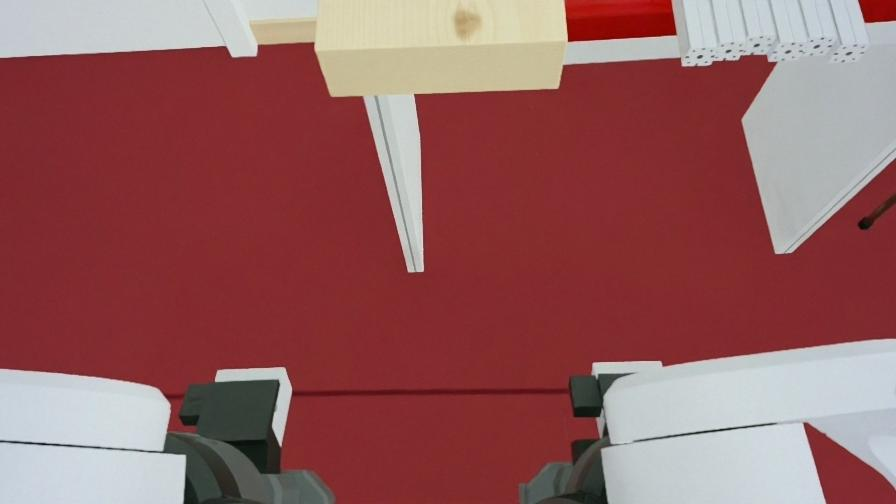

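Call:
move:
  target: {"side":"left","x":0.31,"y":0.178,"z":0.795,"quat_wxyz":[0.706,0.0308,-0.0308,-0.706]}
  cameras: []

Call:
move:
  target: {"side":"right","x":0.31,"y":-0.117,"z":0.795,"quat_wxyz":[0.706,-0.0308,-0.0308,0.706]}
  cameras: []

Call:
move:
  base: {"x_m_s":0.2,"for_s":1.6}
  cameras: ["head_camera","left_wrist_camera","right_wrist_camera"]

Scene clock: 229.30 s.
Joint torques (N m): left_arm=[-7.86 5.49 7.51 -6.23 -0.25 -0.46 -0.18] | right_arm=[-12.25 -4.7 -7.21 -6.59 0.36 -0.13 -0.11]
External joint torques (N m): left_arm=[1.16 -2.13 1.48 -0.18 -0.1 -0.37 -0.18] | right_arm=[-0.94 -0.81 -0.75 -0.47 -0.05 -0.1 -0.11]
Motor temperatures (°C): left_arm=[31 28 32 36 34 32 37] | right_arm=[34 30 32 30 35 36 34]
Wrist force (N): left_arm=[0.1 1.0 -7.9] | right_arm=[-0.5 1.7 -5.2]
Wrist torque (N m): left_arm=[-0.30 0.07 0.08] | right_arm=[-0.15 0.06 -0.08]
Wrist force, peak (N): left_arm=[1.2 0.3 -8.7] | right_arm=[-0.3 2.0 -5.7]
move: done
base_odometry: x=+0.100 y=+1.201 heading=+0.001
lidar_m: 0.79 1.45 1.93 4.41 1.69 1.20 1.13 1.21 1.61 4.05 1.27 1.02
base_status: not commanded
joint_positions: torso_squat_rad=+0.350 torso_shift_rad=+0.150 torso_pitch_rad=+0.700 torso_yaw_rad=+0.000 left_shoulder_pitch_rad=-1.228 left_shoulder_roll_rad=+1.209 left_shoulder_yaw_rad=-1.318 left_elbow_rad=-2.329 left_forearm_roll_rad=+0.643 left_wrist_pitch_rad=+1.332 left_hand_roll_rad=+0.044 left_gripper_m=+0.000 right_shoulder_pitch_rad=-1.308 right_shoulder_roll_rad=-0.846 right_shoulder_yaw_rad=+1.296 right_elbow_rad=-2.194 right_forearm_roll_rad=-0.652 right_wrist_pitch_rad=+1.559 right_hand_roll_rad=-0.123 right_gripper_m=+0.000 head_pan_rad=+0.000 head_tilt_rad=+0.500
joint_status: all done
wheel_motors_off: 0
motor_effort: left_wheel=+5(5) right_wheel=-4(6)
chest: x=+0.0696 y=+0.0001 z=+1.1673 quat_wxyz=(+0.939, +0.000, +0.343, +0.000) (m; base frame)
left_hand: x=+0.3098 y=+0.1774 z=+0.7951 quat_wxyz=(+0.706, +0.033, -0.029, -0.706) (m; base frame)
left_hand_status: reached (checked arc, planned for 0.3 s): 1 mm and 0.3 deg off.
right_hand: x=+0.3099 y=-0.0829 z=+0.7944 quat_wxyz=(+0.706, -0.031, -0.031, +0.707) (m; base frame)
pictures: none
No camera images: "cameras" was empty.

Scene clock: 230.03 s.
Joint torques (N m): left_arm=[-8.13 5.76 7.39 -5.97 -0.3 -0.45 -0.14] | right_arm=[-10.16 -5.14 -7.43 -6.83 0.38 -0.1 0.02]
External joint torques (N m): left_arm=[0.9 -1.87 1.37 0.08 -0.15 -0.36 -0.14] | right_arm=[0.36 0.33 -1.13 -0.8 -0.02 -0.06 0.02]
Motor temperatures (°C): left_arm=[31 28 32 36 34 32 37] | right_arm=[34 30 32 30 35 36 34]
Wrist force (N): left_arm=[1.0 0.8 -7.7] | right_arm=[-0.5 1.7 -5.2]
Wrist torque (N m): left_arm=[-0.27 0.16 0.09] | right_arm=[-0.15 0.04 -0.07]
Wrist force, peak (N): left_arm=[0.3 1.2 -8.2] | right_arm=[-0.3 3.0 -5.5]
move: done
base_odometry: x=+0.100 y=+1.201 heading=+0.001
lidar_m: 0.79 1.45 1.93 4.40 1.71 1.21 1.15 1.20 1.61 4.06 1.27 1.01
base_status: not commanded
joint_positions: torso_squat_rad=+0.350 torso_shift_rad=+0.150 torso_pitch_rad=+0.700 torso_yaw_rad=+0.000 left_shoulder_pitch_rad=-1.228 left_shoulder_roll_rad=+1.209 left_shoulder_yaw_rad=-1.318 left_elbow_rad=-2.329 left_forearm_roll_rad=+0.643 left_wrist_pitch_rad=+1.332 left_hand_roll_rad=+0.044 left_gripper_m=+0.000 right_shoulder_pitch_rad=-1.269 right_shoulder_roll_rad=-0.975 right_shoulder_yaw_rad=+1.291 right_elbow_rad=-2.259 right_forearm_roll_rad=-0.648 right_wrist_pitch_rad=+1.495 right_hand_roll_rad=-0.094 right_gripper_m=+0.000 head_pan_rad=+0.000 head_tilt_rad=+0.500
joint_status: all done
wheel_motors_off: 0
motor_effort: left_wheel=+3(5) right_wheel=-4(6)
chest: x=+0.0696 y=+0.0001 z=+1.1673 quat_wxyz=(+0.939, +0.000, +0.343, +0.000) (m; base frame)
left_hand: x=+0.3098 y=+0.1774 z=+0.7951 quat_wxyz=(+0.706, +0.033, -0.029, -0.706) (m; base frame)
right_hand: x=+0.3100 y=-0.1170 z=+0.7950 quat_wxyz=(+0.706, -0.031, -0.031, +0.706) (m; base frame)
right_hand_status: reached (checked arc, planned for 0.4 s): 0 mm and 0.0 deg off.
pictures: none
No camera images: "cameras" was empty.

Scene clock: 232.60 s.
Joint torques (N m): left_arm=[-8.17 6.12 7.43 -6 -0.31 -0.45 -0.13] | right_arm=[-10.27 -5.29 -7.32 -6.6 0.43 -0.04 0.06]
External joint torques (N m): left_arm=[0.86 -1.51 1.41 0.05 -0.17 -0.36 -0.14] | right_arm=[0.25 0.19 -1.03 -0.57 0.03 -0.01 0.06]
Motor temperatures (°C): left_arm=[31 28 32 36 34 32 37] | right_arm=[34 30 32 30 35 36 34]
Wrist force (N): left_arm=[0.8 0.9 -7.8] | right_arm=[-0.6 1.9 -4.6]
Wrist torque (N m): left_arm=[-0.27 0.20 0.08] | right_arm=[-0.17 0.03 -0.07]
Wrist force, peak (N): left_arm=[0.8 1.7 -8.4] | right_arm=[-0.6 2.2 -5.7]
move: done
base_odometry: x=+0.420 y=+1.201 heading=+0.001
lidar_m: 0.47 0.49 1.49 3.82 2.16 1.53 1.47 1.53 2.05 1.38 0.78 0.86
base_status: done (sent for 1.6 of 1.6 s)
joint_positions: torso_squat_rad=+0.350 torso_shift_rad=+0.150 torso_pitch_rad=+0.700 torso_yaw_rad=+0.000 left_shoulder_pitch_rad=-1.228 left_shoulder_roll_rad=+1.209 left_shoulder_yaw_rad=-1.318 left_elbow_rad=-2.329 left_forearm_roll_rad=+0.643 left_wrist_pitch_rad=+1.332 left_hand_roll_rad=+0.044 left_gripper_m=+0.000 right_shoulder_pitch_rad=-1.269 right_shoulder_roll_rad=-0.975 right_shoulder_yaw_rad=+1.291 right_elbow_rad=-2.259 right_forearm_roll_rad=-0.648 right_wrist_pitch_rad=+1.495 right_hand_roll_rad=-0.094 right_gripper_m=+0.000 head_pan_rad=+0.000 head_tilt_rad=+0.500
joint_status: not commanded
wheel_motors_off: 0
motor_effort: left_wheel=+3(28) right_wheel=-2(36)
chest: x=+0.0696 y=+0.0001 z=+1.1673 quat_wxyz=(+0.939, +0.000, +0.343, +0.000) (m; base frame)
left_hand: x=+0.3098 y=+0.1774 z=+0.7951 quat_wxyz=(+0.706, +0.033, -0.029, -0.706) (m; base frame)
right_hand: x=+0.3100 y=-0.1171 z=+0.7950 quat_wxyz=(+0.706, -0.031, -0.031, +0.706) (m; base frame)
pictures: head_camera, left_wrist_camera, right_wrist_camera
camera_calibration:
head_camera: T_world_to_cam=[[-0.0163194, -0.999502, -0.0270263, 0.0379317], [-0.909624, 0.026063, -0.414615, 0.789045], [0.415113, 0.0178175, -0.909596, 1.04385], [0, 0, 0, 1]] pos_world=[0.285039, -0.00125081, 1.27765]
left_wrist_camera: T_world_to_cam=[[0.0277715, -0.999543, -0.0119577, 0.177667], [-0.924832, -0.0302318, 0.379173, 0.0193908], [-0.379361, 0.000528646, -0.925249, 0.92556], [0, 0, 0, 1]] pos_world=[0.364121, 0.177682, 0.851145]
right_wrist_camera: T_world_to_cam=[[0.0311853, -0.999244, -0.0232098, -0.109461], [-0.902136, -0.038137, 0.429763, -0.0393812], [-0.430323, 0.00753608, -0.902643, 0.924009], [0, 0, 0, 1]] pos_world=[0.365509, -0.117844, 0.848435]

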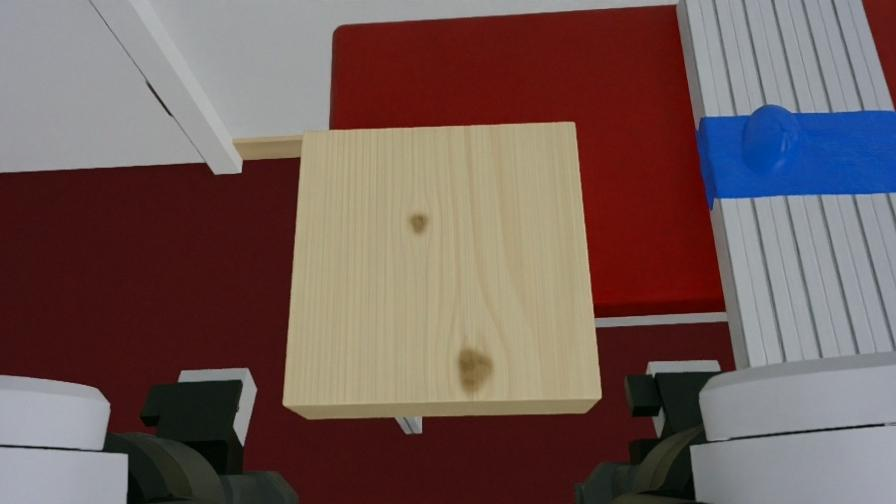

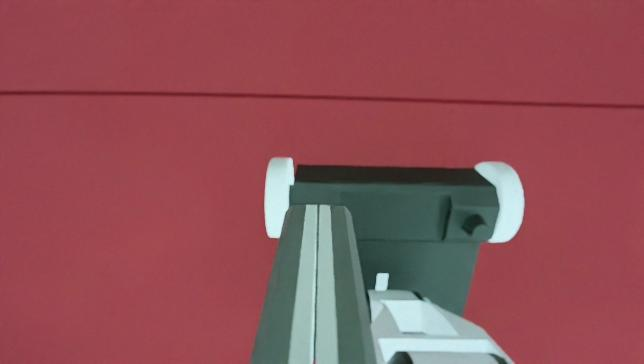

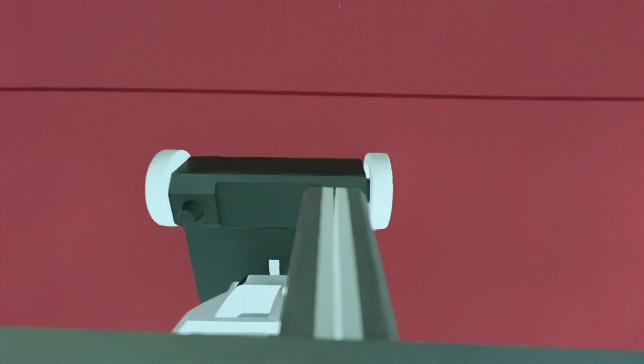

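Call:
move:
  base: {"x_m_s":0.1,"for_s":1.8}
  cameras: ["head_camera","left_wrist_camera","right_wrist_camera"]

Scene clock: 235.80 s.
Joint torques (N m): left_arm=[-8.4 5.95 7.2 -5.88 -0.23 -0.33 -0.12] | right_arm=[-10.67 -5.14 -7.05 -6.73 0.21 0.02 0.13]
External joint torques (N m): left_arm=[0.63 -1.68 1.18 0.16 -0.08 -0.25 -0.13] | right_arm=[-0.16 0.33 -0.76 -0.69 -0.19 0.06 0.13]
Motor temperatures (°C): left_arm=[31 28 32 36 34 32 37] | right_arm=[34 30 32 30 35 36 34]
Wrist force (N): left_arm=[0.8 0.6 -7.7] | right_arm=[-0.7 1.4 -5.4]
Wrist torque (N m): left_arm=[-0.25 0.19 0.07] | right_arm=[-0.13 0.04 -0.07]
Wrist force, peak (N): left_arm=[1.0 1.1 -8.5] | right_arm=[-0.8 1.9 -5.7]
move: done
base_odometry: x=+0.600 y=+1.201 heading=+0.001
lidar_m: 0.41 0.30 1.24 3.17 2.44 1.72 1.64 1.71 2.28 1.15 0.68 0.84
base_status: done (sent for 1.8 of 1.8 s)
joint_positions: torso_squat_rad=+0.350 torso_shift_rad=+0.150 torso_pitch_rad=+0.700 torso_yaw_rad=+0.000 left_shoulder_pitch_rad=-1.228 left_shoulder_roll_rad=+1.209 left_shoulder_yaw_rad=-1.318 left_elbow_rad=-2.329 left_forearm_roll_rad=+0.643 left_wrist_pitch_rad=+1.332 left_hand_roll_rad=+0.044 left_gripper_m=+0.000 right_shoulder_pitch_rad=-1.269 right_shoulder_roll_rad=-0.975 right_shoulder_yaw_rad=+1.291 right_elbow_rad=-2.259 right_forearm_roll_rad=-0.648 right_wrist_pitch_rad=+1.495 right_hand_roll_rad=-0.094 right_gripper_m=+0.000 head_pan_rad=+0.000 head_tilt_rad=+0.500
joint_status: not commanded
wheel_motors_off: 0
motor_effort: left_wheel=+1(26) right_wheel=-1(19)
chest: x=+0.0696 y=+0.0001 z=+1.1673 quat_wxyz=(+0.939, +0.000, +0.343, +0.000) (m; base frame)
left_hand: x=+0.3098 y=+0.1774 z=+0.7951 quat_wxyz=(+0.706, +0.033, -0.029, -0.706) (m; base frame)
right_hand: x=+0.3100 y=-0.1170 z=+0.7949 quat_wxyz=(+0.706, -0.031, -0.031, +0.706) (m; base frame)
pictures: head_camera, left_wrist_camera, right_wrist_camera
camera_calibration:
head_camera: T_world_to_cam=[[-0.0163178, -0.999502, -0.0270245, 0.037929], [-0.909662, 0.0260592, -0.414532, 0.78895], [0.415029, 0.0178189, -0.909634, 1.04392], [0, 0, 0, 1]] pos_world=[0.285039, -0.00125083, 1.27765]
left_wrist_camera: T_world_to_cam=[[0.0277738, -0.999543, -0.0119587, 0.177667], [-0.924832, -0.0302343, 0.379173, 0.0193912], [-0.379361, 0.000528672, -0.925249, 0.92556], [0, 0, 0, 1]] pos_world=[0.364121, 0.177682, 0.851145]
right_wrist_camera: T_world_to_cam=[[0.0311853, -0.999244, -0.0232098, -0.109461], [-0.902136, -0.038137, 0.429763, -0.0393812], [-0.430323, 0.00753608, -0.902643, 0.924009], [0, 0, 0, 1]] pos_world=[0.365509, -0.117844, 0.848435]

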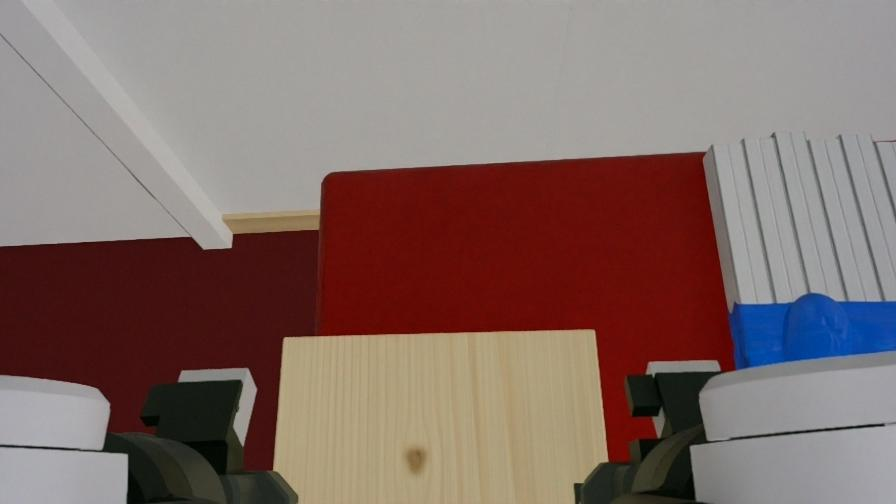

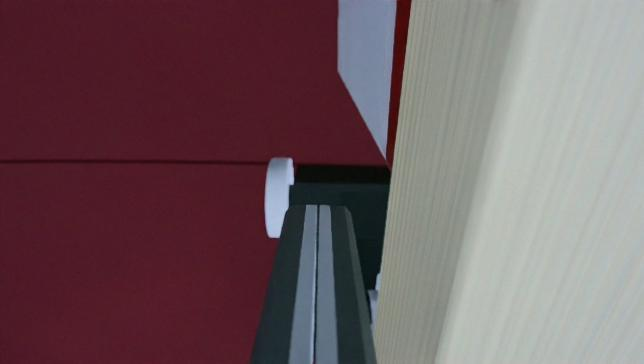

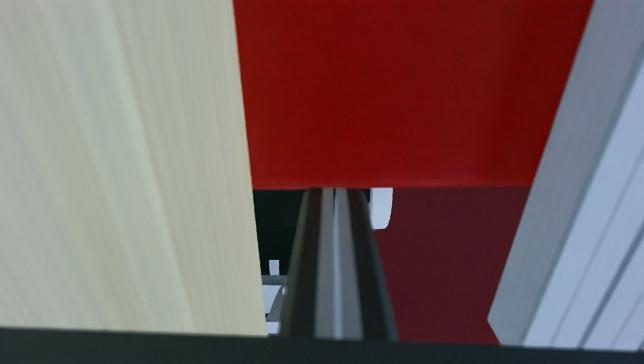

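Call:
move:
  joints: {"left_shoulder_pitch_rad":-1.253,"left_shoulder_roll_rad":1.123,"left_shoulder_yaw_rad":-1.319,"left_elbow_rad":-2.306,"left_forearm_roll_rad":0.646,"left_wrist_pitch_rad":1.389,"left_hand_roll_rad":0.070,"right_shoulder_pitch_rad":-1.308,"right_shoulder_roll_rad":-0.846,"right_shoulder_yaw_rad":1.296,"right_elbow_rad":-2.194,"right_forearm_roll_rad":-0.652,"right_wrist_pitch_rad":1.559,"right_hand_roll_rad":-0.123}
  min_time_s: 3

Scene clock: 240.07 s.
Joint torques (N m): left_arm=[-13.34 -6.9 10.19 -10.15 -0.9 -6.75 0.15] | right_arm=[-20.07 14.47 -11.12 -8.94 3.22 -9.38 -0.86]
External joint torques (N m): left_arm=[-3.77 -13.59 4.03 -3.96 -0.75 -6.67 0.15] | right_arm=[-8.77 18.43 -4.67 -2.84 2.82 -9.36 -0.86]
Motor temperatures (°C): left_arm=[31 28 32 36 34 32 37] | right_arm=[34 30 32 30 35 36 34]
Wrist force (N): left_arm=[-27.1 -0.9 -0.7] | right_arm=[-43.7 9.5 12.8]
Wrist torque (N m): left_arm=[-0.29 0.30 0.24] | right_arm=[0.07 -0.33 0.37]
Wrist force, peak (N): left_arm=[-27.6 -0.4 -0.2] | right_arm=[-46.0 10.8 14.7]
move: done
base_odometry: x=+0.600 y=+1.201 heading=+0.001
lidar_m: 0.40 0.31 1.24 3.17 2.43 1.72 1.64 1.72 2.29 1.15 0.69 0.84
base_status: not commanded
joint_positions: torso_squat_rad=+0.350 torso_shift_rad=+0.150 torso_pitch_rad=+0.699 torso_yaw_rad=+0.000 left_shoulder_pitch_rad=-1.252 left_shoulder_roll_rad=+1.126 left_shoulder_yaw_rad=-1.320 left_elbow_rad=-2.305 left_forearm_roll_rad=+0.646 left_wrist_pitch_rad=+1.391 left_hand_roll_rad=+0.070 left_gripper_m=+0.000 right_shoulder_pitch_rad=-1.306 right_shoulder_roll_rad=-0.851 right_shoulder_yaw_rad=+1.297 right_elbow_rad=-2.193 right_forearm_roll_rad=-0.653 right_wrist_pitch_rad=+1.561 right_hand_roll_rad=-0.123 right_gripper_m=+0.000 head_pan_rad=+0.000 head_tilt_rad=+0.500
joint_status: all done
wheel_motors_off: 0
motor_effort: left_wheel=-1(2) right_wheel=+3(4)
chest: x=+0.0692 y=+0.0000 z=+1.1675 quat_wxyz=(+0.939, +0.000, +0.343, +0.000) (m; base frame)
left_hand: x=+0.3099 y=+0.1562 z=+0.7942 quat_wxyz=(+0.707, +0.033, -0.029, -0.706) (m; base frame)
right_hand: x=+0.3100 y=-0.0863 z=+0.7937 quat_wxyz=(+0.707, -0.034, -0.028, +0.706) (m; base frame)
pictures: head_camera, left_wrist_camera, right_wrist_camera
camera_calibration:
head_camera: T_world_to_cam=[[-0.0164325, -0.999501, -0.0269869, 0.0378157], [-0.909343, 0.0261615, -0.415223, 0.789504], [0.415722, 0.0177172, -0.909319, 1.04376], [0, 0, 0, 1]] pos_world=[0.284639, -0.00135027, 1.27795]
left_wrist_camera: T_world_to_cam=[[0.028334, -0.999521, -0.0124273, 0.156652], [-0.924645, -0.0309308, 0.379572, 0.018922], [-0.379775, 0.000736, -0.925079, 0.924658], [0, 0, 0, 1]] pos_world=[0.36422, 0.156482, 0.850146]
right_wrist_camera: T_world_to_cam=[[0.0289648, -0.999458, -0.0156562, -0.0840531], [-0.9024, -0.0328823, 0.429643, -0.0370422], [-0.429924, 0.00168364, -0.902863, 0.922245], [0, 0, 0, 1]] pos_world=[0.365503, -0.0867783, 0.84726]

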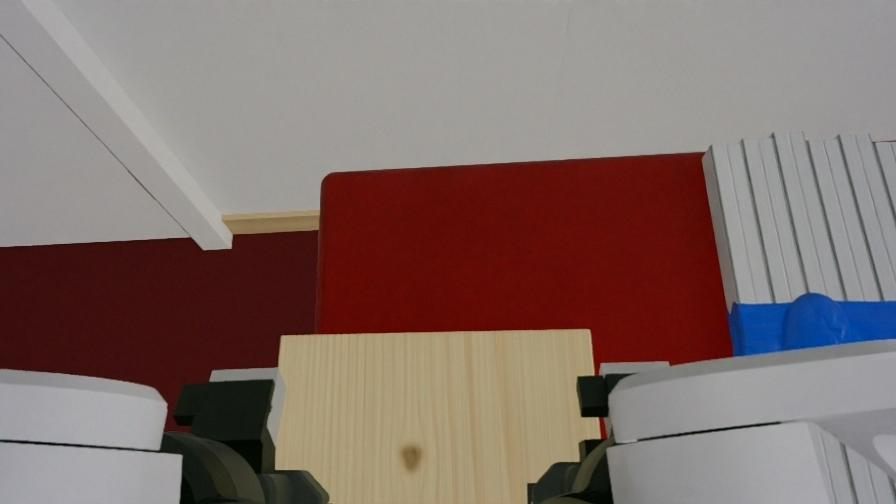

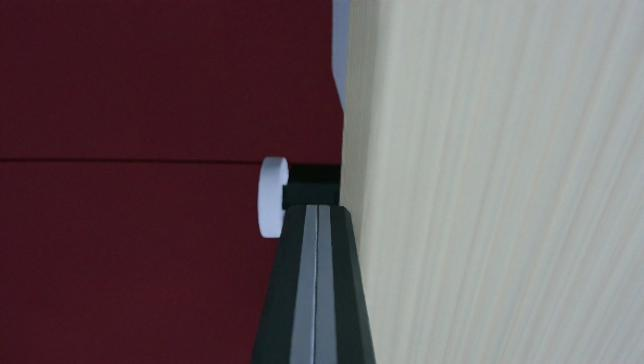

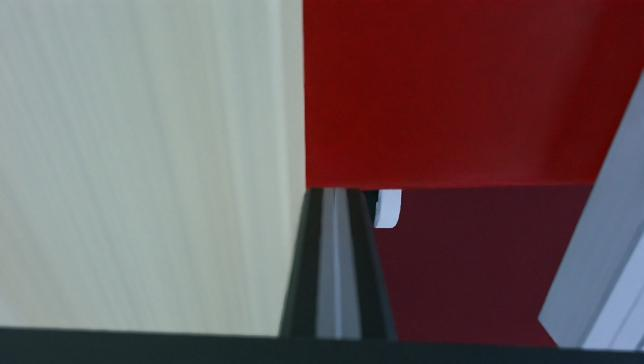

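Call:
move:
  joints: {"left_shoulder_roll_rad":1.115,"right_shoulder_roll_rad":-0.837}
  min_time_s: 1
  cameras: []

Call:
move:
  joints: {"torso_squat_rad":0.28}
  min_time_s: 2

Scene clock: 243.27 s.
Joint torques (N m): left_arm=[-13.03 -16.9 12.57 -15.35 -0.8 -12.81 0.03] | right_arm=[-20.07 26.93 -13.48 -14.29 3.23 -15.13 -0.76]
External joint torques (N m): left_arm=[-3.44 -23.52 6.41 -9.14 -0.65 -12.73 0.03] | right_arm=[-8.77 30.81 -7.03 -8.17 2.83 -15.11 -0.76]
Motor temperatures (°C): left_arm=[31 28 32 36 34 33 37] | right_arm=[34 30 32 30 35 37 34]
Wrist force (N): left_arm=[-50.6 1.3 2.2] | right_arm=[-68.8 7.0 13.7]
Wrist torque (N m): left_arm=[-0.07 0.38 0.31] | right_arm=[-0.02 -0.41 0.53]
Wrist force, peak (N): left_arm=[-51.8 1.2 2.4] | right_arm=[-69.2 7.1 14.1]
move: done
base_odometry: x=+0.600 y=+1.201 heading=+0.001
lidar_m: 0.40 0.30 1.24 3.19 2.40 1.74 1.63 1.70 2.29 1.15 0.68 0.84
base_status: not commanded
joint_positions: torso_squat_rad=+0.350 torso_shift_rad=+0.150 torso_pitch_rad=+0.699 torso_yaw_rad=+0.000 left_shoulder_pitch_rad=-1.252 left_shoulder_roll_rad=+1.121 left_shoulder_yaw_rad=-1.320 left_elbow_rad=-2.304 left_forearm_roll_rad=+0.646 left_wrist_pitch_rad=+1.392 left_hand_roll_rad=+0.070 left_gripper_m=-0.001 right_shoulder_pitch_rad=-1.306 right_shoulder_roll_rad=-0.845 right_shoulder_yaw_rad=+1.298 right_elbow_rad=-2.192 right_forearm_roll_rad=-0.653 right_wrist_pitch_rad=+1.563 right_hand_roll_rad=-0.123 right_gripper_m=-0.001 head_pan_rad=+0.000 head_tilt_rad=+0.500
joint_status: all done
wheel_motors_off: 0
motor_effort: left_wheel=+0(1) right_wheel=+1(3)
chest: x=+0.0692 y=+0.0000 z=+1.1675 quat_wxyz=(+0.940, +0.000, +0.343, +0.000) (m; base frame)
left_hand: x=+0.3090 y=+0.1546 z=+0.7939 quat_wxyz=(+0.706, +0.032, -0.029, -0.707) (m; base frame)
right_hand: x=+0.3089 y=-0.0843 z=+0.7937 quat_wxyz=(+0.706, -0.032, -0.028, +0.707) (m; base frame)
pictures: none
No camera images: "cameras" was empty.

Scene clock: 245.53 s.
Joint torques (N m): left_arm=[-16.6 -16.45 16.35 -20.1 -0.83 -13.13 0.04] | right_arm=[-20.64 22.43 -15.04 -18.75 2.45 -12.01 -0.84]
External joint torques (N m): left_arm=[-7.06 -23.07 10.21 -13.88 -0.69 -13.05 0.04] | right_arm=[-9.36 26.29 -8.6 -12.62 2.05 -11.99 -0.83]
Motor temperatures (°C): left_arm=[31 28 32 36 34 33 37] | right_arm=[34 30 32 31 35 38 34]
Wrist force (N): left_arm=[-51.5 2.1 -19.3] | right_arm=[-51.9 3.7 -17.5]
Wrist torque (N m): left_arm=[-0.42 0.54 0.23] | right_arm=[-0.17 -0.04 0.41]
Wrist force, peak (N): left_arm=[-52.3 1.8 -19.6] | right_arm=[-68.6 6.9 13.1]
move: done
base_odometry: x=+0.600 y=+1.201 heading=+0.001
lidar_m: 0.42 0.29 1.23 3.18 2.43 1.73 1.65 1.71 2.29 1.15 0.68 0.84
base_status: not commanded
joint_positions: torso_squat_rad=+0.280 torso_shift_rad=+0.150 torso_pitch_rad=+0.701 torso_yaw_rad=+0.000 left_shoulder_pitch_rad=-1.251 left_shoulder_roll_rad=+1.120 left_shoulder_yaw_rad=-1.321 left_elbow_rad=-2.302 left_forearm_roll_rad=+0.646 left_wrist_pitch_rad=+1.392 left_hand_roll_rad=+0.070 left_gripper_m=-0.001 right_shoulder_pitch_rad=-1.306 right_shoulder_roll_rad=-0.843 right_shoulder_yaw_rad=+1.298 right_elbow_rad=-2.191 right_forearm_roll_rad=-0.653 right_wrist_pitch_rad=+1.562 right_hand_roll_rad=-0.123 right_gripper_m=-0.001 head_pan_rad=+0.000 head_tilt_rad=+0.500
joint_status: all done
wheel_motors_off: 0
motor_effort: left_wheel=+2(2) right_wheel=+0(3)
chest: x=+0.0723 y=+0.0000 z=+1.1822 quat_wxyz=(+0.939, +0.000, +0.343, +0.000) (m; base frame)
left_hand: x=+0.3111 y=+0.1552 z=+0.8076 quat_wxyz=(+0.706, +0.031, -0.027, -0.707) (m; base frame)
right_hand: x=+0.3112 y=-0.0839 z=+0.8077 quat_wxyz=(+0.706, -0.032, -0.028, +0.707) (m; base frame)
pictures: head_camera, left_wrist_camera, right_wrist_camera
camera_calibration:
head_camera: T_world_to_cam=[[-0.0164315, -0.999499, -0.027054, 0.0383416], [-0.909938, 0.0261629, -0.413918, 0.79679], [0.414418, 0.0178162, -0.909912, 1.05671], [0, 0, 0, 1]] pos_world=[0.28774, -0.00135051, 1.29236]
left_wrist_camera: T_world_to_cam=[[0.0270693, -0.999554, -0.012583, 0.156278], [-0.922938, -0.0298258, 0.383792, 0.0108214], [-0.383996, 0.00122437, -0.923334, 0.937406], [0, 0, 0, 1]] pos_world=[0.365717, 0.155383, 0.863352]
right_wrist_camera: T_world_to_cam=[[0.0314698, -0.999337, -0.0182983, -0.0800987], [-0.900646, -0.0362911, 0.433035, -0.0454818], [-0.433412, 0.00285276, -0.901191, 0.935225], [0, 0, 0, 1]] pos_world=[0.366896, -0.0843642, 0.861046]

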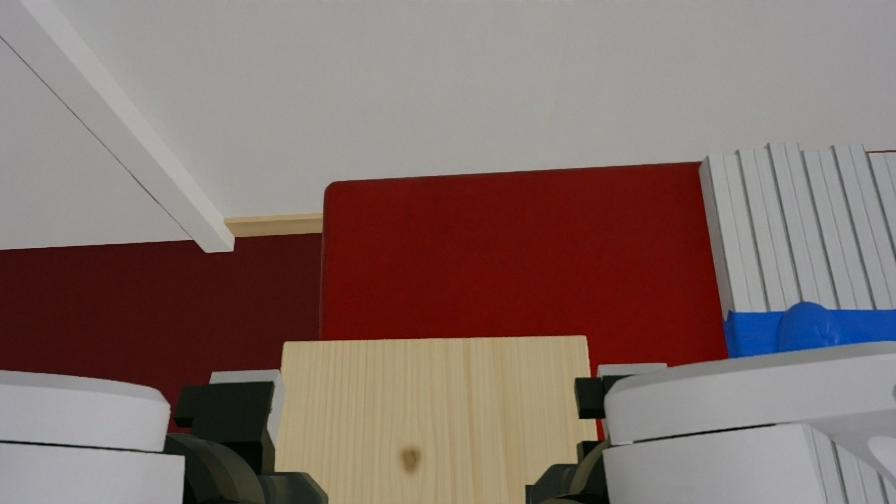

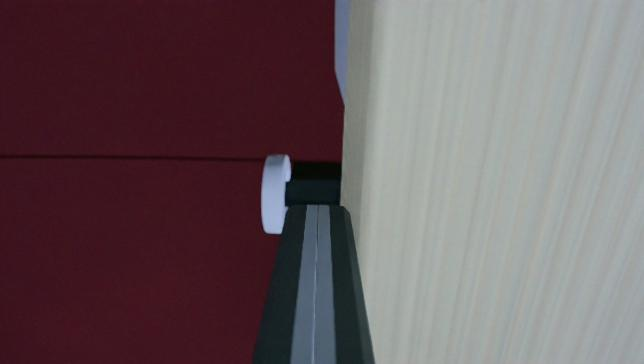

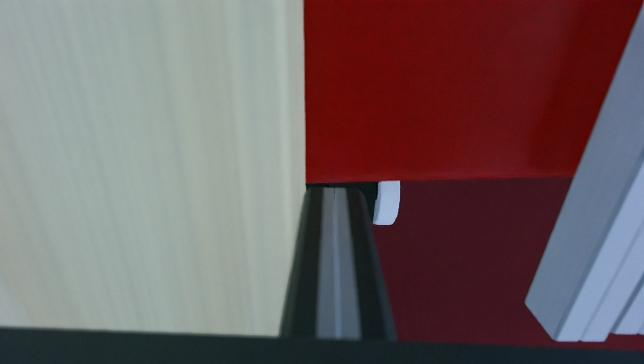

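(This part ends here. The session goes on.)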